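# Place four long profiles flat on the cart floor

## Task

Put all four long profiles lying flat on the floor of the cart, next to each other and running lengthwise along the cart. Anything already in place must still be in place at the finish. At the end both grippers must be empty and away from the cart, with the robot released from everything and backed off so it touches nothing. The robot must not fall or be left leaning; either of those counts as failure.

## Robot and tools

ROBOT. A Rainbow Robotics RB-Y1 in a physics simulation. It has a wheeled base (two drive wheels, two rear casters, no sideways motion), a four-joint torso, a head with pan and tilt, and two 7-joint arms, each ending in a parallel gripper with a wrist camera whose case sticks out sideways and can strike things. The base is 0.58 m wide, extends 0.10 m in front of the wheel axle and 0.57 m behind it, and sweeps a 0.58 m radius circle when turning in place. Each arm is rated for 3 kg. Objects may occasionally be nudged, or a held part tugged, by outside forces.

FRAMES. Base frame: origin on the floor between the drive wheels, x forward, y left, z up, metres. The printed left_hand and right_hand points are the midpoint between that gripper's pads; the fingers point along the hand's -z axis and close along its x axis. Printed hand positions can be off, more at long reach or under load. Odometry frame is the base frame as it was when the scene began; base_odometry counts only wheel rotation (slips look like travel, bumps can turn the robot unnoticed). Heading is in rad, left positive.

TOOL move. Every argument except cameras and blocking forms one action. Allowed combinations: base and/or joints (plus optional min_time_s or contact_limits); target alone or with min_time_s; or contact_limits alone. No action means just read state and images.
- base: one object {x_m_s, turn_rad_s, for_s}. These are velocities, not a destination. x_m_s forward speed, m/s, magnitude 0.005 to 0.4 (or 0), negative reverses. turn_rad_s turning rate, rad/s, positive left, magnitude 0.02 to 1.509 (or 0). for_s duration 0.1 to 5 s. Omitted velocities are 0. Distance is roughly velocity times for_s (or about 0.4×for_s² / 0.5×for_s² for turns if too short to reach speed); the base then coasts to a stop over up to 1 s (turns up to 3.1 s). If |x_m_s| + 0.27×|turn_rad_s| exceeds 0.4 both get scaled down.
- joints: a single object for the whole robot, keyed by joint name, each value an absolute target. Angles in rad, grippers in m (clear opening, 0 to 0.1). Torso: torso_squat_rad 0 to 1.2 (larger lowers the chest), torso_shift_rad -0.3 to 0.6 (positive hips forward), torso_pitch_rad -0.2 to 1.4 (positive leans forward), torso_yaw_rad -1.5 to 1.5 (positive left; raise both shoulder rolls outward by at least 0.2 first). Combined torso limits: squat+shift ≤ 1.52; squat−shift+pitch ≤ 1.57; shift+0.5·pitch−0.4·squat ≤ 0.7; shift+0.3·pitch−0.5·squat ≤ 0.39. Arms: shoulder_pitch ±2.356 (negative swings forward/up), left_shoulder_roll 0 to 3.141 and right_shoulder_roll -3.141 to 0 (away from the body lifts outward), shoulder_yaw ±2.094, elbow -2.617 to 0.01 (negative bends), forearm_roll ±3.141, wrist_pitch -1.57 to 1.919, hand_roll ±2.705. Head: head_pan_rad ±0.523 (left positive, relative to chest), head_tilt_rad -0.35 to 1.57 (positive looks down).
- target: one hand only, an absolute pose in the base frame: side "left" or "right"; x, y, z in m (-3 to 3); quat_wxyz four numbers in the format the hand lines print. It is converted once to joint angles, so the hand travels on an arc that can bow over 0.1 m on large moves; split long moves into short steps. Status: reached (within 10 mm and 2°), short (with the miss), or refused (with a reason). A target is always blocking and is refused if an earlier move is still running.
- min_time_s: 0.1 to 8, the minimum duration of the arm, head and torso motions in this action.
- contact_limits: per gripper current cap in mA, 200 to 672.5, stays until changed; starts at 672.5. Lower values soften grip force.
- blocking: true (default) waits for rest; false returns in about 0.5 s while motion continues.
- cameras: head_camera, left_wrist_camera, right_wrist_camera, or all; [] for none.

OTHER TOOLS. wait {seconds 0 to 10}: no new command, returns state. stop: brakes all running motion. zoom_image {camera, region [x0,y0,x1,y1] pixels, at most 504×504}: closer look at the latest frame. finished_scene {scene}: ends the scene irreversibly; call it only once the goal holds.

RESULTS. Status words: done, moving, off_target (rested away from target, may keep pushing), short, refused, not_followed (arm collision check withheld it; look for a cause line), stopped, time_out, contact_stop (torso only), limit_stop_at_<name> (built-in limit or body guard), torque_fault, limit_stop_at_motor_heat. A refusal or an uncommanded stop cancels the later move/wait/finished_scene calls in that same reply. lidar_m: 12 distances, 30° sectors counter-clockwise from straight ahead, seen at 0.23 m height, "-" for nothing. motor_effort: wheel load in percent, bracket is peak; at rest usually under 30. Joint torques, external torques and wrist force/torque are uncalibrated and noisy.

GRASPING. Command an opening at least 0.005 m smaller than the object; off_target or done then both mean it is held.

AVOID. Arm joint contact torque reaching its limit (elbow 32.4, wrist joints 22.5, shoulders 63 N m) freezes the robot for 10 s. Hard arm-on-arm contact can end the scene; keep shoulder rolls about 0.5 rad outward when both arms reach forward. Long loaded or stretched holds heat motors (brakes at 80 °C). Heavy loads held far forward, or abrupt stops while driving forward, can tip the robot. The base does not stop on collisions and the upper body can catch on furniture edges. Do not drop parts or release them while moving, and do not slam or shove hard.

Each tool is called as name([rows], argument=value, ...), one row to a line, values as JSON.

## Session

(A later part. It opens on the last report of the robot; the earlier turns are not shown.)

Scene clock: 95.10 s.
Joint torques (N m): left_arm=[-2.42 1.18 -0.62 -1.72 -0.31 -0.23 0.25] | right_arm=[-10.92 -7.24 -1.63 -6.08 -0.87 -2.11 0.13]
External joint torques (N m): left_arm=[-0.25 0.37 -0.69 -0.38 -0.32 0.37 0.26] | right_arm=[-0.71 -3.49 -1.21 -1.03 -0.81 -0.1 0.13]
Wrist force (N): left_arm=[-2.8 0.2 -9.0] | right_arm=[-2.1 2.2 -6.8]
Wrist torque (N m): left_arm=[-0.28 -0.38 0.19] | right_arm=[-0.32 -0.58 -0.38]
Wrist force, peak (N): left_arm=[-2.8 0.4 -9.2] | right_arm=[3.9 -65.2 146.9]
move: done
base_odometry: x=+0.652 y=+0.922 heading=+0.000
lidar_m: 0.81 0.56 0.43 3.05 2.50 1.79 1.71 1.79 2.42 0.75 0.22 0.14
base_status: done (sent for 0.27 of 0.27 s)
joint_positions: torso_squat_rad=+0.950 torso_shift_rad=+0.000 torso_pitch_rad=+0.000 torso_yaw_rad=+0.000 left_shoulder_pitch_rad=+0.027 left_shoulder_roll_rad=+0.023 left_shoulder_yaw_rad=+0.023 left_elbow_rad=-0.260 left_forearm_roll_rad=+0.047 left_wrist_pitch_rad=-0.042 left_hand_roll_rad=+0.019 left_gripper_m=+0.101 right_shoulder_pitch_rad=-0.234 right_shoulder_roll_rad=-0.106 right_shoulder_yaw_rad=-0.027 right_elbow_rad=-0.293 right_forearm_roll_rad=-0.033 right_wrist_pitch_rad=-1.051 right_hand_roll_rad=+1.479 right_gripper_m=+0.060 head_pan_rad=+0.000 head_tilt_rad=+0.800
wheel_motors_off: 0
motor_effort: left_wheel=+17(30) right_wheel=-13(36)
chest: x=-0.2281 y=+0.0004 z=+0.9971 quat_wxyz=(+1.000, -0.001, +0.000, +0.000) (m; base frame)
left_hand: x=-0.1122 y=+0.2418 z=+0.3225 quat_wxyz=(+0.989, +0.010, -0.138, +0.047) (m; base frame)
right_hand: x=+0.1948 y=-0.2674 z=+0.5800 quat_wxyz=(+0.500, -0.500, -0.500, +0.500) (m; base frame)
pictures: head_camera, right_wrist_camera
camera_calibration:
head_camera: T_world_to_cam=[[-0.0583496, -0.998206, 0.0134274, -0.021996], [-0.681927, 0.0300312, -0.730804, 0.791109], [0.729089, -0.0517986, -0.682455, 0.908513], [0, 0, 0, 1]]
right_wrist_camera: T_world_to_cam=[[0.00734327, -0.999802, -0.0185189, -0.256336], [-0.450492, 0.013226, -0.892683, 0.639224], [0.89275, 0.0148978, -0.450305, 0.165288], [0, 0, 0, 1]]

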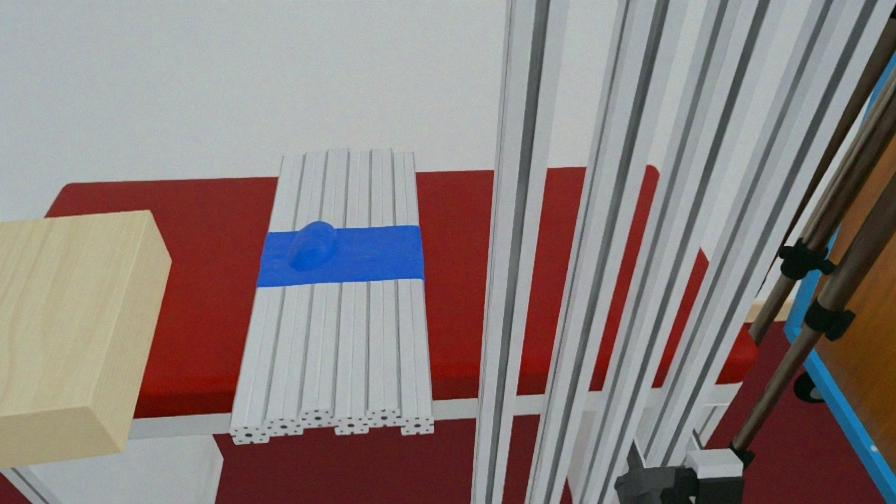

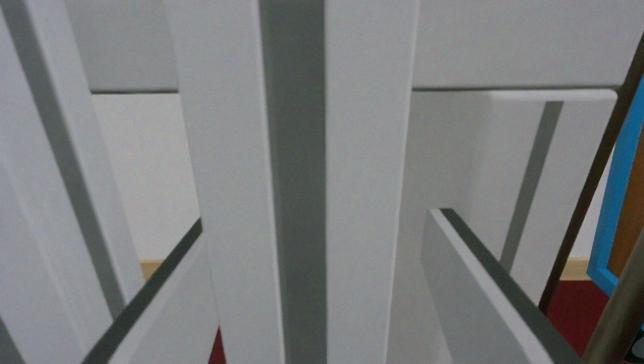

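move(target={"side":"right","x":0.200,"y":-0.264,"z":0.58,"quat_wxyz":[0.5,-0.5,-0.5,0.5]}, min_time_s=1, cameras=["right_wrist_camera"])

move(joints={"right_gripper_m":0.015}, cameras=["head_camera","right_wrist_camera"])

Scene clock: 101.90 s.
Joint torques (N m): left_arm=[-2.57 1.05 -0.05 -1.72 -0.14 -0.62 0.08] | right_arm=[-11.23 -2.16 -0.92 -5.15 -0.03 -1.86 0.07]
External joint torques (N m): left_arm=[-0.4 0.24 -0.13 -0.39 -0.14 -0.02 0.1] | right_arm=[-0.7 1.5 -0.55 -0.12 0.03 0.12 0.07]
Wrist force (N): left_arm=[-2.8 0.4 -8.9] | right_arm=[-4.6 1.6 -5.9]
Wrist torque (N m): left_arm=[-0.31 -0.35 0.21] | right_arm=[-0.31 -0.49 -0.33]
Wrist force, peak (N): left_arm=[-3.1 0.3 -9.1] | right_arm=[-4.8 1.8 -6.1]
move: done
base_odometry: x=+0.652 y=+0.922 heading=+0.000
lidar_m: 0.81 0.56 0.43 3.05 2.50 1.79 1.71 1.79 2.41 0.75 0.20 0.15
joint_positions: torso_squat_rad=+0.950 torso_shift_rad=+0.000 torso_pitch_rad=+0.000 torso_yaw_rad=+0.000 left_shoulder_pitch_rad=+0.027 left_shoulder_roll_rad=+0.023 left_shoulder_yaw_rad=+0.023 left_elbow_rad=-0.260 left_forearm_roll_rad=+0.047 left_wrist_pitch_rad=-0.042 left_hand_roll_rad=+0.019 left_gripper_m=+0.101 right_shoulder_pitch_rad=-0.254 right_shoulder_roll_rad=-0.101 right_shoulder_yaw_rad=-0.031 right_elbow_rad=-0.272 right_forearm_roll_rad=-0.036 right_wrist_pitch_rad=-1.047 right_hand_roll_rad=+1.487 right_gripper_m=+0.060 head_pan_rad=+0.000 head_tilt_rad=+0.800
joint_status: all done
wheel_motors_off: 0
motor_effort: left_wheel=+16(17) right_wheel=-12(14)
chest: x=-0.2281 y=+0.0004 z=+0.9971 quat_wxyz=(+1.000, -0.001, +0.000, +0.000) (m; base frame)
left_hand: x=-0.1122 y=+0.2418 z=+0.3225 quat_wxyz=(+0.989, +0.010, -0.138, +0.047) (m; base frame)
right_hand: x=+0.1997 y=-0.2641 z=+0.5803 quat_wxyz=(+0.501, -0.499, -0.499, +0.501) (m; base frame)
right_hand_status: reached (checked arc, planned for 1.0 s): 0 mm and 0.3 deg off.
pictures: right_wrist_camera
camera_calibration:
right_wrist_camera: T_world_to_cam=[[0.00645963, -0.999824, -0.0175898, -0.253486], [-0.454616, 0.012731, -0.890597, 0.641218], [0.890664, 0.0137495, -0.454454, 0.163559], [0, 0, 0, 1]]

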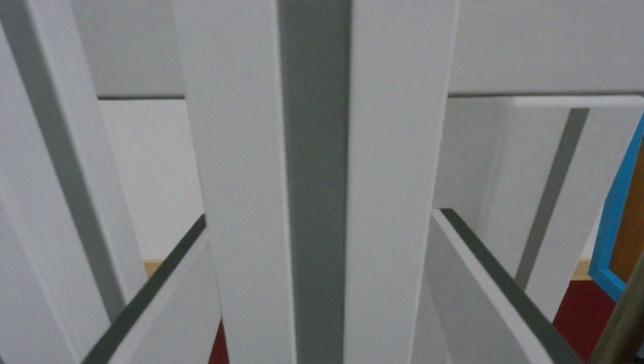

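Scene clock: 102.90 s.
Joint torques (N m): left_arm=[-2.27 0.79 -0.32 -1.26 -0.21 -0.74 0.23] | right_arm=[-10.57 -4.11 -0.96 -5.03 0.01 -1.96 0.44]
External joint torques (N m): left_arm=[-0.1 -0.02 -0.4 0.07 -0.22 -0.14 0.25] | right_arm=[-0.04 -0.47 -0.6 0.01 0.06 0.02 0.45]
Wrist force (N): left_arm=[-2.7 0.2 -8.8] | right_arm=[-2.9 2.0 -6.2]
Wrist torque (N m): left_arm=[-0.28 -0.35 0.20] | right_arm=[-0.42 -0.44 -1.25]
Wrist force, peak (N): left_arm=[-2.9 0.3 -9.2] | right_arm=[-5.0 2.2 -6.4]
move: off_target
base_odometry: x=+0.652 y=+0.922 heading=+0.000
lidar_m: 0.80 0.55 0.42 3.06 2.49 1.80 1.70 1.78 2.42 0.74 0.20 0.14
joint_positions: torso_squat_rad=+0.950 torso_shift_rad=+0.000 torso_pitch_rad=+0.000 torso_yaw_rad=+0.000 left_shoulder_pitch_rad=+0.027 left_shoulder_roll_rad=+0.023 left_shoulder_yaw_rad=+0.023 left_elbow_rad=-0.260 left_forearm_roll_rad=+0.047 left_wrist_pitch_rad=-0.042 left_hand_roll_rad=+0.019 left_gripper_m=+0.101 right_shoulder_pitch_rad=-0.254 right_shoulder_roll_rad=-0.101 right_shoulder_yaw_rad=-0.031 right_elbow_rad=-0.272 right_forearm_roll_rad=-0.036 right_wrist_pitch_rad=-1.047 right_hand_roll_rad=+1.487 right_gripper_m=+0.030 head_pan_rad=+0.000 head_tilt_rad=+0.800
joint_status: right_gripper_m off_target (ended at +0.030, target +0.015)
wheel_motors_off: 0
motor_effort: left_wheel=+16(17) right_wheel=-14(14)
chest: x=-0.2281 y=+0.0004 z=+0.9971 quat_wxyz=(+1.000, +0.000, +0.000, +0.000) (m; base frame)
left_hand: x=-0.1122 y=+0.2418 z=+0.3225 quat_wxyz=(+0.989, +0.010, -0.138, +0.047) (m; base frame)
right_hand: x=+0.1998 y=-0.2638 z=+0.5803 quat_wxyz=(+0.501, -0.499, -0.499, +0.501) (m; base frame)
pictures: head_camera, right_wrist_camera
camera_calibration:
head_camera: T_world_to_cam=[[-0.0583377, -0.998207, 0.0133981, -0.021977], [-0.681927, 0.0300445, -0.730803, 0.791108], [0.72909, -0.0517699, -0.682457, 0.908514], [0, 0, 0, 1]]
right_wrist_camera: T_world_to_cam=[[0.0064917, -0.999812, -0.0182817, -0.252796], [-0.454582, 0.0133332, -0.890605, 0.641377], [0.890681, 0.0140921, -0.45441, 0.163581], [0, 0, 0, 1]]

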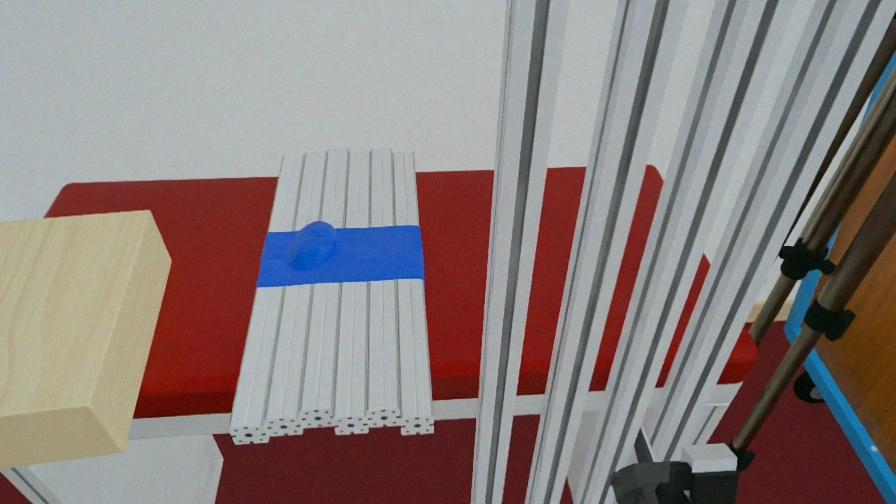

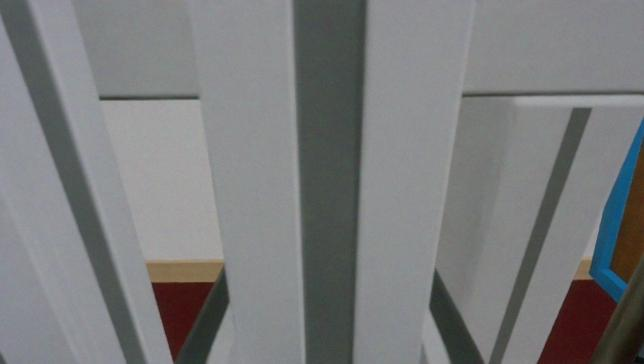

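move(joints={"right_gripper_m":0.06}, cameras=[])

move(target={"side":"right","x":0.186,"y":-0.263,"z":0.58,"quat_wxyz":[0.501,-0.499,-0.499,0.501]}, min_time_s=1, cameras=["right_wrist_camera"])

move(joints={"right_gripper_m":0.015}, cameras=["head_camera","right_wrist_camera"])

Scene clock: 110.00 s.
Joint torques (N m): left_arm=[-2.46 0.39 0.02 -1.59 0.07 -0.7 0.05] | right_arm=[-10.94 -4.41 -0.62 -5.09 0.17 -1.87 0.04]
External joint torques (N m): left_arm=[-0.29 -0.42 -0.06 -0.26 0.07 -0.1 0.06] | right_arm=[-0.42 -0.77 -0.26 -0.06 0.23 0.1 0.05]
Wrist force (N): left_arm=[-2.9 0.5 -8.6] | right_arm=[-4.7 1.8 -6.1]
Wrist torque (N m): left_arm=[-0.31 -0.39 0.19] | right_arm=[-0.33 -0.50 -0.33]
Wrist force, peak (N): left_arm=[-3.0 0.1 -9.2] | right_arm=[-4.7 1.8 -6.1]
move: done
base_odometry: x=+0.652 y=+0.922 heading=+0.000
lidar_m: 0.81 0.56 0.42 3.04 2.49 1.80 1.71 1.79 2.40 0.75 0.22 0.15
joint_positions: torso_squat_rad=+0.950 torso_shift_rad=+0.000 torso_pitch_rad=+0.000 torso_yaw_rad=+0.000 left_shoulder_pitch_rad=+0.027 left_shoulder_roll_rad=+0.023 left_shoulder_yaw_rad=+0.023 left_elbow_rad=-0.260 left_forearm_roll_rad=+0.047 left_wrist_pitch_rad=-0.042 left_hand_roll_rad=+0.019 left_gripper_m=+0.101 right_shoulder_pitch_rad=-0.254 right_shoulder_roll_rad=-0.101 right_shoulder_yaw_rad=-0.031 right_elbow_rad=-0.272 right_forearm_roll_rad=-0.036 right_wrist_pitch_rad=-1.047 right_hand_roll_rad=+1.487 right_gripper_m=+0.060 head_pan_rad=+0.000 head_tilt_rad=+0.800
joint_status: all done
wheel_motors_off: 0
motor_effort: left_wheel=+16(17) right_wheel=-13(15)
chest: x=-0.2281 y=+0.0004 z=+0.9971 quat_wxyz=(+1.000, +0.000, +0.000, +0.000) (m; base frame)
left_hand: x=-0.1122 y=+0.2418 z=+0.3225 quat_wxyz=(+0.989, +0.010, -0.138, +0.047) (m; base frame)
right_hand: x=+0.1998 y=-0.2638 z=+0.5803 quat_wxyz=(+0.501, -0.499, -0.499, +0.501) (m; base frame)
pictures: none

Scene clock: 111.33 s.
Joint torques (N m): left_arm=[-2.85 1.23 -0.47 -1.58 -0.13 -0.55 0.43] | right_arm=[-8.99 -1.48 0.92 -6.21 0.26 -2.38 0.11]
External joint torques (N m): left_arm=[-0.67 0.41 -0.54 -0.25 -0.13 0.06 0.44] | right_arm=[0.79 1.97 1.3 -1.26 0.31 -0.41 0.11]
Wrist force (N): left_arm=[-3.0 0.0 -8.8] | right_arm=[-4.9 1.6 -6.0]
Wrist torque (N m): left_arm=[-0.27 -0.37 0.20] | right_arm=[-0.33 -0.52 -0.34]
Wrist force, peak (N): left_arm=[-2.8 0.4 -9.4] | right_arm=[-4.9 1.6 -6.2]
move: done
base_odometry: x=+0.652 y=+0.922 heading=+0.000
lidar_m: 0.81 0.55 0.43 3.06 2.51 1.81 1.71 1.78 2.42 0.75 0.22 0.14
joint_positions: torso_squat_rad=+0.950 torso_shift_rad=+0.000 torso_pitch_rad=+0.000 torso_yaw_rad=+0.000 left_shoulder_pitch_rad=+0.027 left_shoulder_roll_rad=+0.023 left_shoulder_yaw_rad=+0.023 left_elbow_rad=-0.260 left_forearm_roll_rad=+0.047 left_wrist_pitch_rad=-0.042 left_hand_roll_rad=+0.019 left_gripper_m=+0.101 right_shoulder_pitch_rad=-0.215 right_shoulder_roll_rad=-0.097 right_shoulder_yaw_rad=-0.026 right_elbow_rad=-0.299 right_forearm_roll_rad=-0.031 right_wrist_pitch_rad=-1.076 right_hand_roll_rad=+1.488 right_gripper_m=+0.060 head_pan_rad=+0.000 head_tilt_rad=+0.800
joint_status: all done
wheel_motors_off: 0
motor_effort: left_wheel=+16(17) right_wheel=-14(15)
chest: x=-0.2281 y=+0.0004 z=+0.9971 quat_wxyz=(+1.000, +0.000, +0.000, +0.000) (m; base frame)
left_hand: x=-0.1122 y=+0.2418 z=+0.3225 quat_wxyz=(+0.989, +0.010, -0.138, +0.047) (m; base frame)
right_hand: x=+0.1868 y=-0.2633 z=+0.5794 quat_wxyz=(+0.497, -0.503, -0.503, +0.497) (m; base frame)
right_hand_status: reached (checked arc, planned for 1.0 s): 1 mm and 0.9 deg off.
pictures: right_wrist_camera
camera_calibration:
right_wrist_camera: T_world_to_cam=[[0.00781702, -0.999813, -0.0177077, -0.252816], [-0.439605, 0.0124693, -0.898105, 0.63598], [0.898157, 0.0148049, -0.439425, 0.164817], [0, 0, 0, 1]]

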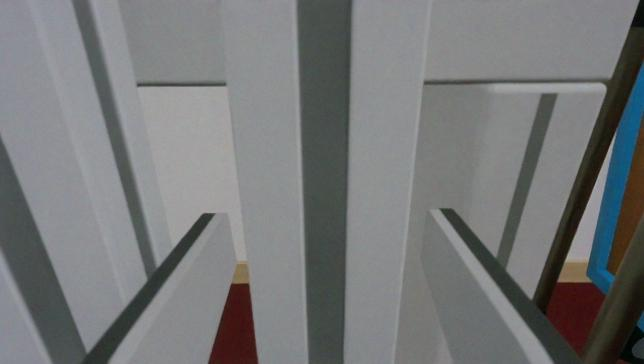

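Scene clock: 112.33 s.
Joint torques (N m): left_arm=[-2.4 0.53 -0.25 -1.6 -0.15 -0.49 0.33] | right_arm=[-8.5 -3.53 0.77 -5.78 0.22 -2.07 0.32]
External joint torques (N m): left_arm=[-0.23 -0.28 -0.32 -0.26 -0.16 0.12 0.35] | right_arm=[1.28 -0.09 1.16 -0.84 0.27 -0.09 0.33]
Wrist force (N): left_arm=[-2.6 0.4 -8.7] | right_arm=[-3.5 1.2 -6.1]
Wrist torque (N m): left_arm=[-0.33 -0.35 0.18] | right_arm=[-0.32 -0.48 -1.14]
Wrist force, peak (N): left_arm=[-2.8 0.5 -9.2] | right_arm=[-4.8 1.4 -6.2]
move: off_target
base_odometry: x=+0.652 y=+0.922 heading=+0.000
lidar_m: 0.82 0.55 0.43 3.06 2.49 1.80 1.71 1.79 2.41 0.74 0.21 0.15
joint_positions: torso_squat_rad=+0.950 torso_shift_rad=+0.000 torso_pitch_rad=+0.000 torso_yaw_rad=+0.000 left_shoulder_pitch_rad=+0.027 left_shoulder_roll_rad=+0.023 left_shoulder_yaw_rad=+0.023 left_elbow_rad=-0.260 left_forearm_roll_rad=+0.047 left_wrist_pitch_rad=-0.042 left_hand_roll_rad=+0.019 left_gripper_m=+0.101 right_shoulder_pitch_rad=-0.215 right_shoulder_roll_rad=-0.096 right_shoulder_yaw_rad=-0.026 right_elbow_rad=-0.299 right_forearm_roll_rad=-0.031 right_wrist_pitch_rad=-1.076 right_hand_roll_rad=+1.488 right_gripper_m=+0.030 head_pan_rad=+0.000 head_tilt_rad=+0.800
joint_status: right_gripper_m off_target (ended at +0.030, target +0.015)
wheel_motors_off: 0
motor_effort: left_wheel=+16(17) right_wheel=-11(14)
chest: x=-0.2281 y=+0.0004 z=+0.9971 quat_wxyz=(+1.000, +0.000, +0.000, +0.000) (m; base frame)
left_hand: x=-0.1122 y=+0.2418 z=+0.3225 quat_wxyz=(+0.989, +0.010, -0.138, +0.047) (m; base frame)
right_hand: x=+0.1868 y=-0.2631 z=+0.5794 quat_wxyz=(+0.497, -0.503, -0.503, +0.497) (m; base frame)
pictures: head_camera, right_wrist_camera
camera_calibration:
head_camera: T_world_to_cam=[[-0.0583377, -0.998207, 0.013397, -0.0219764], [-0.681927, 0.0300454, -0.730803, 0.791108], [0.72909, -0.0517691, -0.682457, 0.908514], [0, 0, 0, 1]]
right_wrist_camera: T_world_to_cam=[[0.00796372, -0.999804, -0.0181218, -0.252364], [-0.439578, 0.0127773, -0.898114, 0.636049], [0.898169, 0.0151183, -0.43939, 0.164868], [0, 0, 0, 1]]

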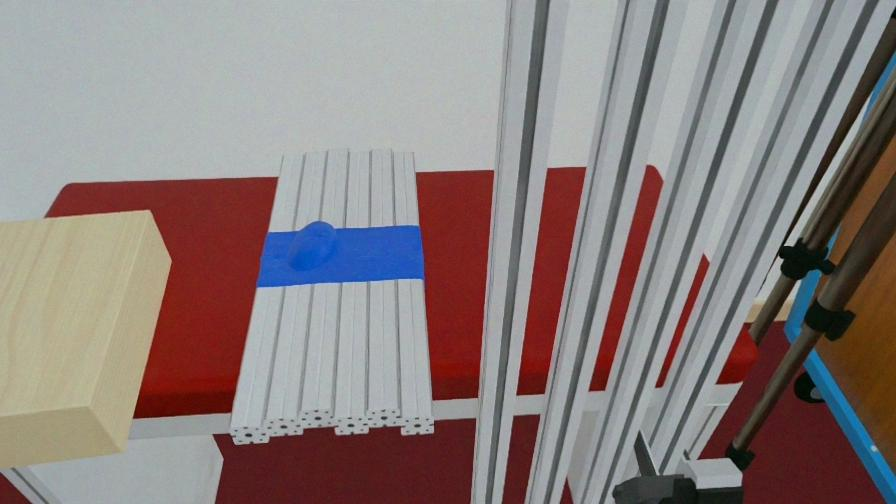

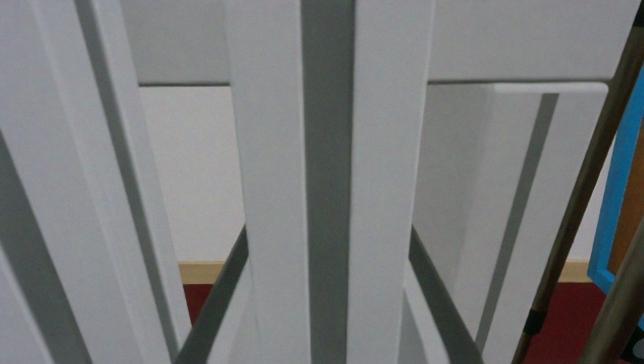

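move(joints={"torso_squat_rad":0.91}, min_time_s=1, cameras=["head_camera"])

move(base={"x_m_s":-0.1,"for_s":1.5}, cameras=["head_camera"])

move(joints={"torso_squat_rad":0.7}, min_time_s=1.5, cameras=[])

move(base={"x_m_s":-0.25,"for_s":2.72}, cameras=["head_camera"])

move(base={"turn_rad_s":-0.45,"for_s":3.49}, cameras=["head_camera"])

Scene clock: 118.77 s.
Joint torques (N m): left_arm=[-2.18 0.49 -0.29 -1.86 -0.07 -0.61 0.09] | right_arm=[-12.95 -3.42 0.71 -8.44 0.15 -4.42 -0.24]
External joint torques (N m): left_arm=[-0.03 -0.33 -0.36 -0.54 -0.07 0 0.1] | right_arm=[-3.21 0.01 1.1 -3.52 0.21 -2.44 -0.24]
Wrist force (N): left_arm=[-2.9 0.2 -9.0] | right_arm=[-4.3 10.6 -5.9]
Wrist torque (N m): left_arm=[-0.26 -0.36 0.20] | right_arm=[-0.28 -0.45 -0.34]
Wrist force, peak (N): left_arm=[-2.9 0.3 -9.2] | right_arm=[-4.6 11.2 -5.7]
move: done
base_odometry: x=+0.652 y=+0.922 heading=+0.000
lidar_m: 0.82 0.56 0.43 3.06 2.49 1.79 1.72 1.79 2.41 0.74 0.21 0.15
joint_positions: torso_squat_rad=+0.910 torso_shift_rad=+0.000 torso_pitch_rad=+0.000 torso_yaw_rad=+0.000 left_shoulder_pitch_rad=+0.027 left_shoulder_roll_rad=+0.023 left_shoulder_yaw_rad=+0.023 left_elbow_rad=-0.260 left_forearm_roll_rad=+0.047 left_wrist_pitch_rad=-0.042 left_hand_roll_rad=+0.019 left_gripper_m=+0.101 right_shoulder_pitch_rad=-0.214 right_shoulder_roll_rad=-0.096 right_shoulder_yaw_rad=-0.026 right_elbow_rad=-0.298 right_forearm_roll_rad=-0.031 right_wrist_pitch_rad=-1.076 right_hand_roll_rad=+1.488 right_gripper_m=+0.030 head_pan_rad=+0.000 head_tilt_rad=+0.800
joint_status: all done
wheel_motors_off: 0
motor_effort: left_wheel=+16(17) right_wheel=-12(15)
chest: x=-0.2278 y=+0.0004 z=+1.0195 quat_wxyz=(+1.000, +0.000, +0.000, +0.000) (m; base frame)
left_hand: x=-0.1123 y=+0.2418 z=+0.3449 quat_wxyz=(+0.989, +0.010, -0.138, +0.047) (m; base frame)
right_hand: x=+0.1862 y=-0.2632 z=+0.6009 quat_wxyz=(+0.498, -0.502, -0.503, +0.498) (m; base frame)
pictures: head_camera
camera_calibration:
head_camera: T_world_to_cam=[[-0.0583304, -0.998208, 0.0133523, -0.0222487], [-0.682324, 0.0301012, -0.73043, 0.807207], [0.728719, -0.0517168, -0.682857, 0.923968], [0, 0, 0, 1]]

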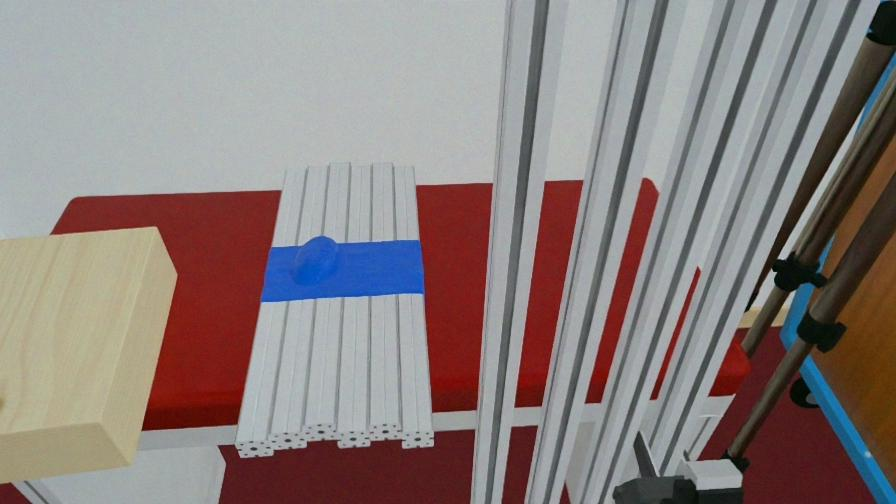

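Scene clock: 121.57 s.
Joint torques (N m): left_arm=[-2.45 0.72 -0.34 -2.13 -0.05 -0.73 0.21] | right_arm=[-13.17 -3.86 0.28 -9.02 0.14 -4.46 -0.1]
External joint torques (N m): left_arm=[-0.28 -0.1 -0.42 -0.8 -0.06 -0.12 0.22] | right_arm=[-3.43 -0.43 0.66 -4.1 0.19 -2.49 -0.09]
Wrist force (N): left_arm=[-2.8 0.4 -8.9] | right_arm=[-4.2 10.7 -5.8]
Wrist torque (N m): left_arm=[-0.29 -0.34 0.19] | right_arm=[-0.23 -0.44 -0.37]
Wrist force, peak (N): left_arm=[-2.6 0.2 -9.1] | right_arm=[-4.2 11.0 -6.9]
move: done
base_odometry: x=+0.502 y=+0.921 heading=-0.001
lidar_m: 0.29 0.56 0.52 3.57 2.29 1.63 1.56 1.63 2.20 0.75 0.29 0.30
base_status: done (sent for 1.5 of 1.5 s)
joint_positions: torso_squat_rad=+0.910 torso_shift_rad=+0.000 torso_pitch_rad=+0.000 torso_yaw_rad=+0.000 left_shoulder_pitch_rad=+0.027 left_shoulder_roll_rad=+0.023 left_shoulder_yaw_rad=+0.023 left_elbow_rad=-0.260 left_forearm_roll_rad=+0.047 left_wrist_pitch_rad=-0.042 left_hand_roll_rad=+0.019 left_gripper_m=+0.101 right_shoulder_pitch_rad=-0.213 right_shoulder_roll_rad=-0.096 right_shoulder_yaw_rad=-0.026 right_elbow_rad=-0.298 right_forearm_roll_rad=-0.031 right_wrist_pitch_rad=-1.076 right_hand_roll_rad=+1.488 right_gripper_m=+0.030 head_pan_rad=+0.000 head_tilt_rad=+0.800
wheel_motors_off: 0
motor_effort: left_wheel=-20(36) right_wheel=+18(45)
chest: x=-0.2279 y=+0.0003 z=+1.0195 quat_wxyz=(+1.000, +0.000, +0.000, +0.000) (m; base frame)
left_hand: x=-0.1123 y=+0.2418 z=+0.3449 quat_wxyz=(+0.989, +0.010, -0.138, +0.047) (m; base frame)
right_hand: x=+0.1861 y=-0.2633 z=+0.6008 quat_wxyz=(+0.498, -0.502, -0.502, +0.498) (m; base frame)
pictures: head_camera
camera_calibration:
head_camera: T_world_to_cam=[[-0.058333, -0.998209, 0.0132689, -0.0222114], [-0.682182, 0.030154, -0.730561, 0.807325], [0.728852, -0.0516675, -0.682719, 0.923932], [0, 0, 0, 1]]

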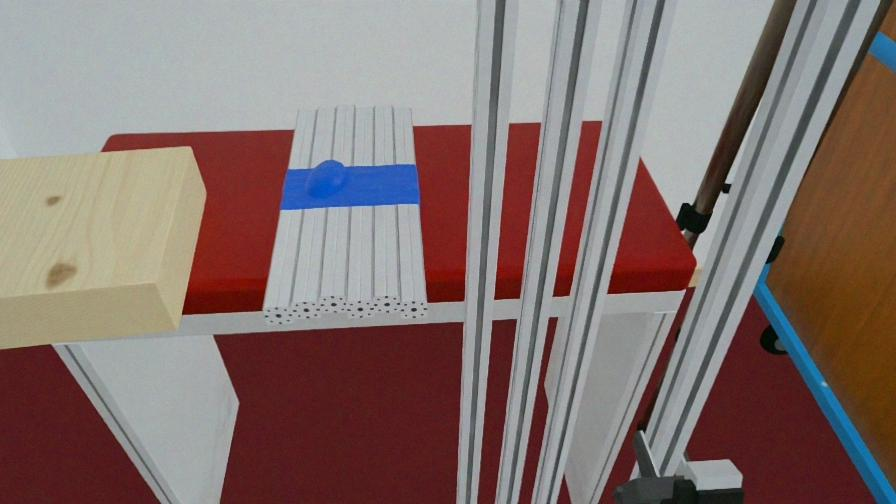

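Scene clock: 123.37 s.
Joint torques (N m): left_arm=[-2.95 0.58 -0.36 -1.36 -0.28 -0.61 0.25] | right_arm=[-13.63 -3.53 0.53 -9.02 0.06 -4.23 -0.3]
External joint torques (N m): left_arm=[-0.79 -0.24 -0.44 -0.03 -0.28 -0.01 0.26] | right_arm=[-3.89 -0.1 0.91 -4.09 0.11 -2.26 -0.29]
Wrist force (N): left_arm=[-2.8 0.3 -8.7] | right_arm=[-4.5 10.3 -5.6]
Wrist torque (N m): left_arm=[-0.27 -0.32 0.18] | right_arm=[-0.27 -0.45 -0.34]
Wrist force, peak (N): left_arm=[-2.9 0.3 -9.3] | right_arm=[-4.1 11.3 -6.0]
move: done
base_odometry: x=+0.502 y=+0.921 heading=-0.001
lidar_m: 0.30 0.56 0.52 3.56 2.27 1.65 1.55 1.61 2.20 0.77 0.27 0.31
joint_positions: torso_squat_rad=+0.700 torso_shift_rad=+0.000 torso_pitch_rad=+0.000 torso_yaw_rad=+0.000 left_shoulder_pitch_rad=+0.027 left_shoulder_roll_rad=+0.023 left_shoulder_yaw_rad=+0.023 left_elbow_rad=-0.260 left_forearm_roll_rad=+0.047 left_wrist_pitch_rad=-0.042 left_hand_roll_rad=+0.019 left_gripper_m=+0.101 right_shoulder_pitch_rad=-0.213 right_shoulder_roll_rad=-0.096 right_shoulder_yaw_rad=-0.026 right_elbow_rad=-0.298 right_forearm_roll_rad=-0.031 right_wrist_pitch_rad=-1.076 right_hand_roll_rad=+1.488 right_gripper_m=+0.030 head_pan_rad=+0.000 head_tilt_rad=+0.800
joint_status: all done
wheel_motors_off: 0
motor_effort: left_wheel=-20(21) right_wheel=+16(17)
chest: x=-0.2278 y=+0.0003 z=+1.1253 quat_wxyz=(+1.000, +0.000, +0.000, +0.000) (m; base frame)
left_hand: x=-0.1123 y=+0.2419 z=+0.4507 quat_wxyz=(+0.989, +0.010, -0.138, +0.047) (m; base frame)
right_hand: x=+0.1861 y=-0.2632 z=+0.7065 quat_wxyz=(+0.498, -0.502, -0.502, +0.498) (m; base frame)
pictures: none

Scene clock: 127.77 s.
Joint torques (N m): left_arm=[-1.74 0.48 -0.68 -1.54 -0.05 -0.37 0.2] | right_arm=[-13.04 -3.46 0.76 -8.93 -0.01 -4.27 -0.18]
External joint torques (N m): left_arm=[0.42 -0.35 -0.76 -0.21 -0.06 0.24 0.22] | right_arm=[-3.3 -0.03 1.14 -4.01 0.04 -2.3 -0.18]
Wrist force (N): left_arm=[-2.4 0.3 -8.6] | right_arm=[-4.4 10.3 -5.7]
Wrist torque (N m): left_arm=[-0.29 -0.27 0.18] | right_arm=[-0.36 -0.44 -0.36]
Wrist force, peak (N): left_arm=[-2.9 0.5 -9.2] | right_arm=[-4.7 10.8 -6.6]
move: done
base_odometry: x=-0.181 y=+0.923 heading=-0.003
lidar_m: 0.96 1.10 2.30 3.82 1.29 0.92 0.88 0.92 1.24 3.26 0.27 1.09
base_status: done (sent for 2.73 of 2.73 s)
joint_positions: torso_squat_rad=+0.700 torso_shift_rad=+0.000 torso_pitch_rad=+0.000 torso_yaw_rad=+0.000 left_shoulder_pitch_rad=+0.027 left_shoulder_roll_rad=+0.023 left_shoulder_yaw_rad=+0.023 left_elbow_rad=-0.260 left_forearm_roll_rad=+0.047 left_wrist_pitch_rad=-0.042 left_hand_roll_rad=+0.019 left_gripper_m=+0.101 right_shoulder_pitch_rad=-0.213 right_shoulder_roll_rad=-0.096 right_shoulder_yaw_rad=-0.026 right_elbow_rad=-0.298 right_forearm_roll_rad=-0.031 right_wrist_pitch_rad=-1.076 right_hand_roll_rad=+1.488 right_gripper_m=+0.030 head_pan_rad=+0.000 head_tilt_rad=+0.800
wheel_motors_off: 0
motor_effort: left_wheel=-18(49) right_wheel=+21(38)
chest: x=-0.2279 y=+0.0003 z=+1.1253 quat_wxyz=(+1.000, +0.000, +0.000, +0.000) (m; base frame)
left_hand: x=-0.1122 y=+0.2419 z=+0.4507 quat_wxyz=(+0.989, +0.010, -0.138, +0.047) (m; base frame)
right_hand: x=+0.1861 y=-0.2632 z=+0.7066 quat_wxyz=(+0.498, -0.502, -0.502, +0.498) (m; base frame)
pictures: head_camera
camera_calibration:
head_camera: T_world_to_cam=[[-0.0583286, -0.99821, 0.0132296, -0.0235803], [-0.682177, 0.0301794, -0.730564, 0.884604], [0.728857, -0.0516377, -0.682716, 0.996136], [0, 0, 0, 1]]

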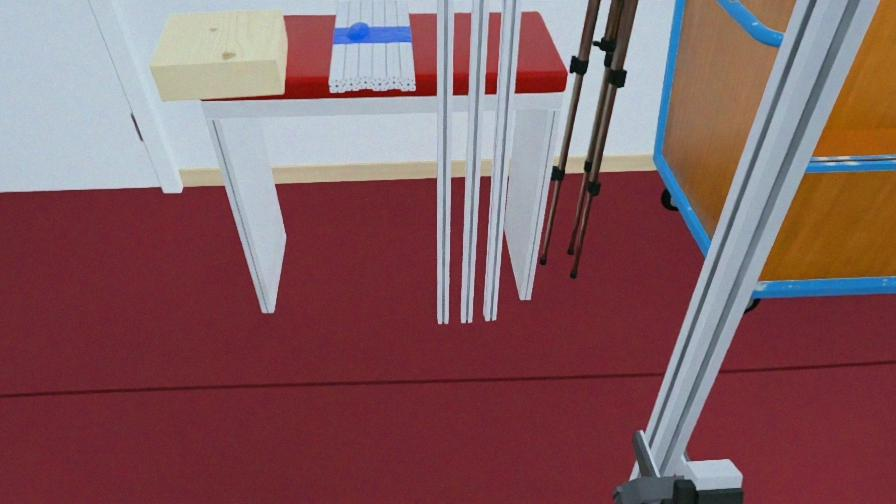

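Scene clock: 132.50 s.
Joint torques (N m): left_arm=[-1.93 0.45 -0.57 -1.79 -0.24 -0.32 0.29] | right_arm=[-13.2 -3.57 -0.11 -8.96 0.13 -4.37 -0.19]
External joint torques (N m): left_arm=[0.23 -0.37 -0.64 -0.46 -0.25 0.29 0.3] | right_arm=[-3.47 -0.14 0.27 -4.03 0.18 -2.39 -0.18]
Wrist force (N): left_arm=[-2.7 0.5 -8.7] | right_arm=[-4.2 10.4 -6.0]
Wrist torque (N m): left_arm=[-0.30 -0.29 0.18] | right_arm=[-0.22 -0.44 -0.31]
Wrist force, peak (N): left_arm=[-2.9 0.3 -9.4] | right_arm=[-4.6 10.6 -6.1]
move: done
base_odometry: x=-0.181 y=+0.923 heading=-1.577
lidar_m: 3.20 1.22 1.08 0.97 1.10 2.30 3.88 1.30 0.93 0.88 0.28 1.22
base_status: done (sent for 3.5 of 3.5 s)
joint_positions: torso_squat_rad=+0.700 torso_shift_rad=+0.000 torso_pitch_rad=+0.000 torso_yaw_rad=+0.000 left_shoulder_pitch_rad=+0.027 left_shoulder_roll_rad=+0.023 left_shoulder_yaw_rad=+0.023 left_elbow_rad=-0.260 left_forearm_roll_rad=+0.047 left_wrist_pitch_rad=-0.042 left_hand_roll_rad=+0.019 left_gripper_m=+0.101 right_shoulder_pitch_rad=-0.213 right_shoulder_roll_rad=-0.096 right_shoulder_yaw_rad=-0.026 right_elbow_rad=-0.298 right_forearm_roll_rad=-0.031 right_wrist_pitch_rad=-1.076 right_hand_roll_rad=+1.488 right_gripper_m=+0.030 head_pan_rad=+0.000 head_tilt_rad=+0.800
wheel_motors_off: 0
motor_effort: left_wheel=+14(55) right_wheel=+7(49)
chest: x=-0.2279 y=+0.0003 z=+1.1253 quat_wxyz=(+1.000, +0.000, +0.000, +0.000) (m; base frame)
left_hand: x=-0.1122 y=+0.2419 z=+0.4507 quat_wxyz=(+0.989, +0.010, -0.138, +0.047) (m; base frame)
right_hand: x=+0.1861 y=-0.2632 z=+0.7066 quat_wxyz=(+0.498, -0.502, -0.503, +0.498) (m; base frame)
pictures: head_camera
camera_calibration:
head_camera: T_world_to_cam=[[-0.0583257, -0.998211, 0.013153, -0.0235398], [-0.682178, 0.0302335, -0.730561, 0.884602], [0.728857, -0.0515832, -0.68272, 0.996138], [0, 0, 0, 1]]

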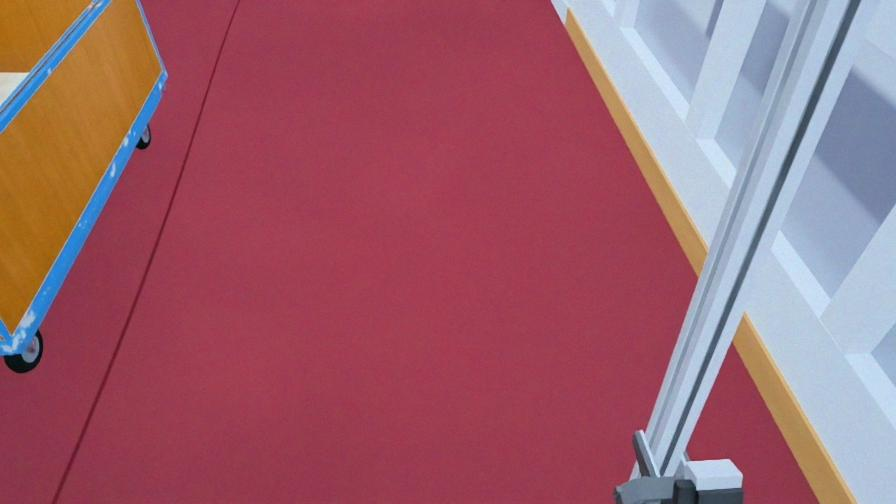

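move(base={"x_m_s":0.3,"for_s":3.97}, cameras=[])

move(base={"turn_rad_s":0.45,"for_s":3.5}, joints={"torso_squat_rad":0.4}, min_time_s=3, cameras=["head_camera"])

move(joints={"right_hand_roll_rad":0.0}, min_time_s=2.5, cameras=[])

move(target={"side":"right","x":0.28,"y":-0.265,"z":0.85,"quat_wxyz":[1,0,0,0]}, min_time_s=2, cameras=["head_camera"])

move(joints={"torso_pitch_rad":0.4}, cameras=[])

move(target={"side":"right","x":0.30,"y":-0.28,"z":0.80,"quat_wxyz":[1,0,0,0]}, min_time_s=1.5, cameras=["head_camera"])

Scene clock: 144.50 s.
Joint torques (N m): left_arm=[-1.9 1.06 -0.34 -1.25 0.09 -0.57 0.27] | right_arm=[-13.03 -3.29 0.36 -8.53 0.05 -4.27 -0.15]
External joint torques (N m): left_arm=[0.27 0.24 -0.42 0.08 0.09 0.04 0.28] | right_arm=[-3.29 0.14 0.75 -3.6 0.1 -2.28 -0.15]
Wrist force (N): left_arm=[-2.9 0.0 -8.9] | right_arm=[-4.3 10.4 -5.9]
Wrist torque (N m): left_arm=[-0.23 -0.32 0.18] | right_arm=[-0.29 -0.44 -0.36]
Wrist force, peak (N): left_arm=[-2.5 0.3 -9.4] | right_arm=[-4.6 10.8 -6.8]
move: done
base_odometry: x=-0.189 y=-0.267 heading=-1.577
lidar_m: 3.08 2.47 0.88 0.85 0.89 1.41 3.74 1.25 0.91 0.85 0.28 1.20
base_status: done (sent for 3.97 of 3.97 s)
joint_positions: torso_squat_rad=+0.700 torso_shift_rad=+0.000 torso_pitch_rad=+0.000 torso_yaw_rad=+0.000 left_shoulder_pitch_rad=+0.027 left_shoulder_roll_rad=+0.023 left_shoulder_yaw_rad=+0.023 left_elbow_rad=-0.260 left_forearm_roll_rad=+0.047 left_wrist_pitch_rad=-0.042 left_hand_roll_rad=+0.019 left_gripper_m=+0.101 right_shoulder_pitch_rad=-0.214 right_shoulder_roll_rad=-0.096 right_shoulder_yaw_rad=-0.026 right_elbow_rad=-0.298 right_forearm_roll_rad=-0.031 right_wrist_pitch_rad=-1.076 right_hand_roll_rad=+1.488 right_gripper_m=+0.030 head_pan_rad=+0.000 head_tilt_rad=+0.800
wheel_motors_off: 0
motor_effort: left_wheel=+1(51) right_wheel=-5(52)
chest: x=-0.2278 y=+0.0003 z=+1.1253 quat_wxyz=(+1.000, +0.000, +0.000, +0.000) (m; base frame)
left_hand: x=-0.1121 y=+0.2419 z=+0.4507 quat_wxyz=(+0.989, +0.010, -0.138, +0.047) (m; base frame)
right_hand: x=+0.1862 y=-0.2632 z=+0.7067 quat_wxyz=(+0.498, -0.502, -0.503, +0.498) (m; base frame)
pictures: none

Scene clock: 149.33 s.
Joint torques (N m): left_arm=[-1.23 0.45 0.46 -1.36 -0.14 -0.52 0.19] | right_arm=[-13.23 -3.36 0.21 -8.88 -0.03 -4.35 -0.02]
External joint torques (N m): left_arm=[0.93 -0.37 0.38 -0.03 -0.14 0.08 0.2] | right_arm=[-3.49 0.06 0.59 -3.95 0.02 -2.38 -0.01]
Wrist force (N): left_arm=[-2.9 0.3 -8.6] | right_arm=[-4.3 10.2 -6.0]
Wrist torque (N m): left_arm=[-0.28 -0.35 0.20] | right_arm=[-0.33 -0.46 -0.37]
Wrist force, peak (N): left_arm=[-3.0 0.4 -9.2] | right_arm=[-4.5 10.9 -5.8]
move: done
base_odometry: x=-0.189 y=-0.267 heading=-0.003
lidar_m: 0.85 0.89 1.42 3.63 1.24 0.90 0.84 0.88 1.21 3.16 2.44 0.88
base_status: done (sent for 3.5 of 3.5 s)
joint_positions: torso_squat_rad=+0.400 torso_shift_rad=+0.000 torso_pitch_rad=+0.000 torso_yaw_rad=+0.000 left_shoulder_pitch_rad=+0.027 left_shoulder_roll_rad=+0.023 left_shoulder_yaw_rad=+0.023 left_elbow_rad=-0.260 left_forearm_roll_rad=+0.047 left_wrist_pitch_rad=-0.042 left_hand_roll_rad=+0.019 left_gripper_m=+0.101 right_shoulder_pitch_rad=-0.213 right_shoulder_roll_rad=-0.096 right_shoulder_yaw_rad=-0.026 right_elbow_rad=-0.298 right_forearm_roll_rad=-0.031 right_wrist_pitch_rad=-1.076 right_hand_roll_rad=+1.488 right_gripper_m=+0.030 head_pan_rad=+0.000 head_tilt_rad=+0.800
joint_status: all done
wheel_motors_off: 0
motor_effort: left_wheel=+7(47) right_wheel=+15(41)
chest: x=-0.2278 y=+0.0003 z=+1.2347 quat_wxyz=(+1.000, +0.000, +0.000, +0.000) (m; base frame)
left_hand: x=-0.1121 y=+0.2419 z=+0.5601 quat_wxyz=(+0.989, +0.010, -0.138, +0.047) (m; base frame)
right_hand: x=+0.1861 y=-0.2632 z=+0.8159 quat_wxyz=(+0.498, -0.502, -0.502, +0.498) (m; base frame)
pictures: head_camera
camera_calibration:
head_camera: T_world_to_cam=[[-0.0583229, -0.998211, 0.0131661, -0.0249775], [-0.6823, 0.0302306, -0.730447, 0.964376], [0.728743, -0.0515851, -0.682842, 1.07085], [0, 0, 0, 1]]

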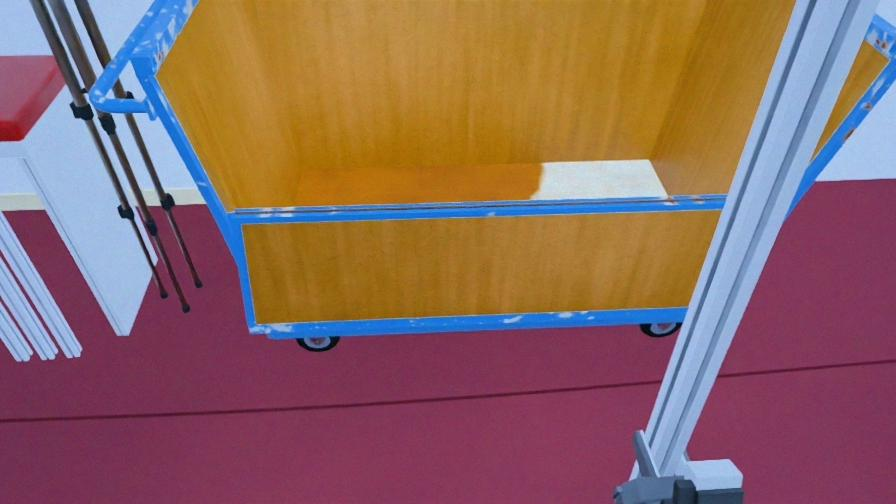

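Scene clock: 152.13 s.
Joint torques (N m): left_arm=[-2.03 0.46 -0.23 -0.95 -0.21 -0.76 -0.15] | right_arm=[-13 -3.67 0.17 -9 0.21 -4.56 -0.72]
External joint torques (N m): left_arm=[0.13 -0.37 -0.3 0.38 -0.22 -0.15 -0.13] | right_arm=[-3.26 -0.19 0.54 -4.07 0.23 -2.59 -0.77]
Wrist force (N): left_arm=[-2.7 0.2 -9.0] | right_arm=[-19.9 -3.3 -6.1]
Wrist torque (N m): left_arm=[-0.30 -0.33 0.21] | right_arm=[0.04 -0.82 -0.07]
Wrist force, peak (N): left_arm=[-2.6 0.6 -9.2] | right_arm=[-20.1 -3.3 -6.1]
move: done
base_odometry: x=-0.189 y=-0.267 heading=-0.003
lidar_m: 0.85 0.88 1.43 3.65 1.23 0.88 0.84 0.88 1.22 3.18 2.44 0.91
joint_positions: torso_squat_rad=+0.400 torso_shift_rad=+0.000 torso_pitch_rad=+0.000 torso_yaw_rad=+0.000 left_shoulder_pitch_rad=+0.027 left_shoulder_roll_rad=+0.023 left_shoulder_yaw_rad=+0.023 left_elbow_rad=-0.260 left_forearm_roll_rad=+0.047 left_wrist_pitch_rad=-0.042 left_hand_roll_rad=+0.019 left_gripper_m=+0.101 right_shoulder_pitch_rad=-0.213 right_shoulder_roll_rad=-0.096 right_shoulder_yaw_rad=-0.026 right_elbow_rad=-0.298 right_forearm_roll_rad=-0.031 right_wrist_pitch_rad=-1.076 right_hand_roll_rad=+0.000 right_gripper_m=+0.030 head_pan_rad=+0.000 head_tilt_rad=+0.800
joint_status: all done
wheel_motors_off: 0
motor_effort: left_wheel=+7(8) right_wheel=+16(18)
chest: x=-0.2278 y=+0.0003 z=+1.2347 quat_wxyz=(+1.000, +0.000, +0.000, +0.000) (m; base frame)
left_hand: x=-0.1121 y=+0.2419 z=+0.5601 quat_wxyz=(+0.989, +0.010, -0.138, +0.047) (m; base frame)
right_hand: x=+0.1861 y=-0.2632 z=+0.8159 quat_wxyz=(+0.703, -0.029, -0.710, +0.029) (m; base frame)
pictures: none

Scene clock: 154.50 s.
Joint torques (N m): left_arm=[-2.21 1.25 -0.55 -1.51 -0.18 -0.6 -0.1] | right_arm=[-25.88 -10.21 -0.25 -10.18 -0.02 -0.64 -0.04]
External joint torques (N m): left_arm=[-0.05 0.43 -0.62 -0.18 -0.18 0.01 -0.09] | right_arm=[-2.82 -1.51 0.42 -2.96 -0.27 -0.34 -0.04]
Wrist force (N): left_arm=[-2.8 0.7 -8.6] | right_arm=[-6.9 -4.8 -21.3]
Wrist torque (N m): left_arm=[-0.34 -0.35 0.23] | right_arm=[-0.21 -0.53 -0.27]
Wrist force, peak (N): left_arm=[-2.8 0.8 -9.2] | right_arm=[-14.3 -5.6 -25.3]
move: short
base_odometry: x=-0.189 y=-0.267 heading=-0.003
lidar_m: 0.86 0.90 1.42 3.66 1.25 0.88 0.84 0.88 1.21 3.18 2.43 0.89
joint_positions: torso_squat_rad=+0.400 torso_shift_rad=+0.000 torso_pitch_rad=+0.000 torso_yaw_rad=+0.000 left_shoulder_pitch_rad=+0.027 left_shoulder_roll_rad=+0.023 left_shoulder_yaw_rad=+0.023 left_elbow_rad=-0.260 left_forearm_roll_rad=+0.047 left_wrist_pitch_rad=-0.042 left_hand_roll_rad=+0.019 left_gripper_m=+0.101 right_shoulder_pitch_rad=-0.984 right_shoulder_roll_rad=-0.285 right_shoulder_yaw_rad=+0.098 right_elbow_rad=-0.267 right_forearm_roll_rad=-0.409 right_wrist_pitch_rad=+1.119 right_hand_roll_rad=+0.023 right_gripper_m=+0.030 head_pan_rad=+0.000 head_tilt_rad=+0.800
joint_status: all done
wheel_motors_off: 0
motor_effort: left_wheel=+7(9) right_wheel=+17(22)
chest: x=-0.2278 y=+0.0003 z=+1.2347 quat_wxyz=(+1.000, +0.000, +0.000, +0.000) (m; base frame)
left_hand: x=-0.1121 y=+0.2419 z=+0.5601 quat_wxyz=(+0.989, +0.010, -0.138, +0.047) (m; base frame)
right_hand: x=+0.2787 y=-0.2649 z=+0.8498 quat_wxyz=(+0.998, -0.005, -0.060, +0.000) (m; base frame)
right_hand_status: short (checked arc, as near as the solve gets, planned for 2.0 s): 1 mm and 7.0 deg off. The place is met; only the turn is off.
pictures: head_camera
camera_calibration:
head_camera: T_world_to_cam=[[-0.0582941, -0.998212, 0.0131976, -0.0249865], [-0.682285, 0.0301868, -0.730463, 0.964403], [0.728758, -0.0515862, -0.682825, 1.07084], [0, 0, 0, 1]]

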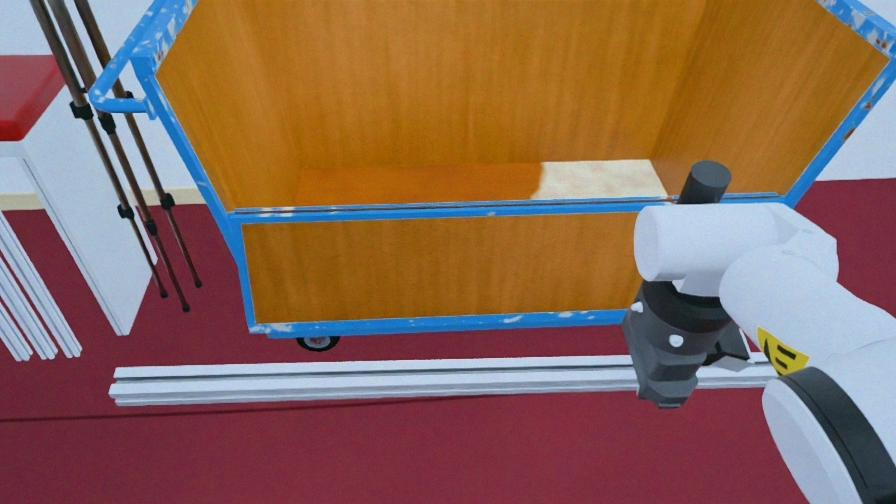

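Scene clock: 156.63 s.
Joint torques (N m): left_arm=[8.98 0.46 -0.32 2.3 -0.18 0.17 0.33] | right_arm=[-18.29 -9.66 0.1 -6.37 0.31 0.92 -0.26]
External joint torques (N m): left_arm=[0.97 -0.39 -0.48 -0.37 -0.18 0.04 0.32] | right_arm=[-2.89 -2.37 0.62 -1.97 0.09 0.43 -0.24]
Wrist force (N): left_arm=[-0.3 0.1 -9.3] | right_arm=[-0.8 -4.7 -20.7]
Wrist torque (N m): left_arm=[-0.33 -0.18 0.20] | right_arm=[-0.15 -0.40 -0.39]
Wrist force, peak (N): left_arm=[-1.1 0.3 -9.6] | right_arm=[-5.1 -4.4 -21.8]
move: done
base_odometry: x=-0.189 y=-0.267 heading=-0.003
lidar_m: 0.86 0.88 1.42 3.65 1.24 0.89 0.83 0.87 1.20 3.17 2.44 0.91
joint_positions: torso_squat_rad=+0.400 torso_shift_rad=+0.000 torso_pitch_rad=+0.400 torso_yaw_rad=+0.000 left_shoulder_pitch_rad=+0.027 left_shoulder_roll_rad=+0.023 left_shoulder_yaw_rad=+0.023 left_elbow_rad=-0.260 left_forearm_roll_rad=+0.047 left_wrist_pitch_rad=-0.042 left_hand_roll_rad=+0.019 left_gripper_m=+0.101 right_shoulder_pitch_rad=-0.984 right_shoulder_roll_rad=-0.285 right_shoulder_yaw_rad=+0.098 right_elbow_rad=-0.267 right_forearm_roll_rad=-0.409 right_wrist_pitch_rad=+1.118 right_hand_roll_rad=+0.023 right_gripper_m=+0.030 head_pan_rad=+0.000 head_tilt_rad=+0.800
joint_status: all done
wheel_motors_off: 0
motor_effort: left_wheel=+7(7) right_wheel=+21(21)
chest: x=-0.1074 y=+0.0003 z=+1.2102 quat_wxyz=(+0.980, +0.000, +0.199, +0.000) (m; base frame)
left_hand: x=-0.2635 y=+0.2419 z=+0.5438 quat_wxyz=(+0.997, +0.019, +0.061, +0.044) (m; base frame)
right_hand: x=+0.2095 y=-0.2649 z=+0.6586 quat_wxyz=(+0.990, -0.005, +0.139, +0.001) (m; base frame)
pictures: none

Scene clock: 159.03 s.
Joint torques (N m): left_arm=[9.22 1.19 -0.13 2.21 -0.17 0.17 0.33] | right_arm=[-17.57 -10.65 -4.77 -11.07 0.04 -0.27 -0.26]
External joint torques (N m): left_arm=[1.21 0.34 -0.29 -0.46 -0.18 0.05 0.33] | right_arm=[-2.93 -1.59 -1 -3.13 -0.21 -0.23 -0.26]
Wrist force (N): left_arm=[-0.1 0.6 -9.5] | right_arm=[-4.9 -4.7 -21.1]
Wrist torque (N m): left_arm=[-0.36 -0.16 0.19] | right_arm=[-0.32 -0.53 -0.34]
Wrist force, peak (N): left_arm=[-0.2 0.3 -9.7] | right_arm=[-8.0 -7.4 -21.8]
move: done
base_odometry: x=-0.189 y=-0.267 heading=-0.003
lidar_m: 0.87 0.89 1.41 3.65 1.26 0.88 0.84 0.88 1.20 3.16 2.44 0.90
joint_positions: torso_squat_rad=+0.400 torso_shift_rad=+0.000 torso_pitch_rad=+0.400 torso_yaw_rad=+0.000 left_shoulder_pitch_rad=+0.027 left_shoulder_roll_rad=+0.023 left_shoulder_yaw_rad=+0.023 left_elbow_rad=-0.260 left_forearm_roll_rad=+0.047 left_wrist_pitch_rad=-0.042 left_hand_roll_rad=+0.019 left_gripper_m=+0.101 right_shoulder_pitch_rad=-0.709 right_shoulder_roll_rad=-0.438 right_shoulder_yaw_rad=+0.021 right_elbow_rad=-1.325 right_forearm_roll_rad=-0.415 right_wrist_pitch_rad=+1.613 right_hand_roll_rad=-0.152 right_gripper_m=+0.030 head_pan_rad=+0.000 head_tilt_rad=+0.800
joint_status: all done
wheel_motors_off: 0
motor_effort: left_wheel=+4(7) right_wheel=+20(21)
chest: x=-0.1074 y=+0.0003 z=+1.2102 quat_wxyz=(+0.980, +0.000, +0.199, +0.000) (m; base frame)
left_hand: x=-0.2634 y=+0.2419 z=+0.5438 quat_wxyz=(+0.997, +0.019, +0.061, +0.044) (m; base frame)
right_hand: x=+0.2993 y=-0.2798 z=+0.8003 quat_wxyz=(+1.000, +0.001, +0.002, +0.000) (m; base frame)
right_hand_status: reached (checked arc, planned for 1.5 s): 1 mm and 0.3 deg off.
pictures: head_camera
camera_calibration:
head_camera: T_world_to_cam=[[-0.0486137, -0.99821, 0.0348403, -0.0428102], [-0.912807, 0.0302397, -0.40727, 0.612815], [0.405487, -0.0516013, -0.912643, 1.2098], [0, 0, 0, 1]]

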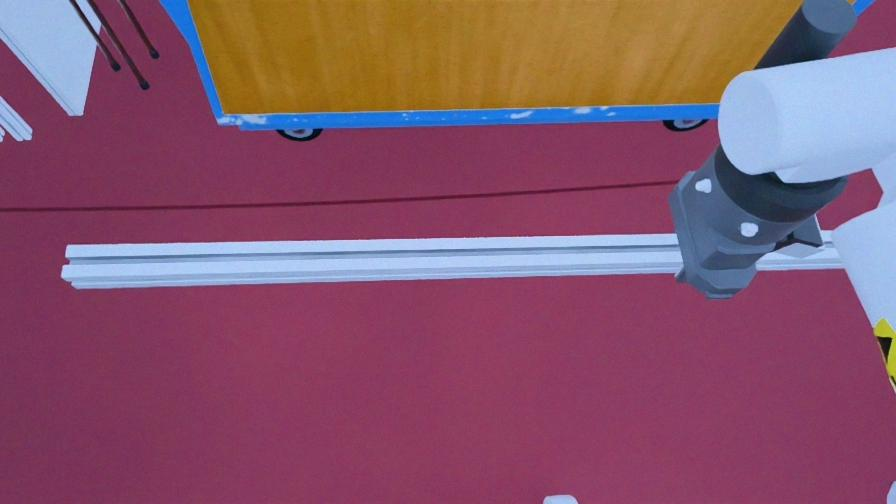

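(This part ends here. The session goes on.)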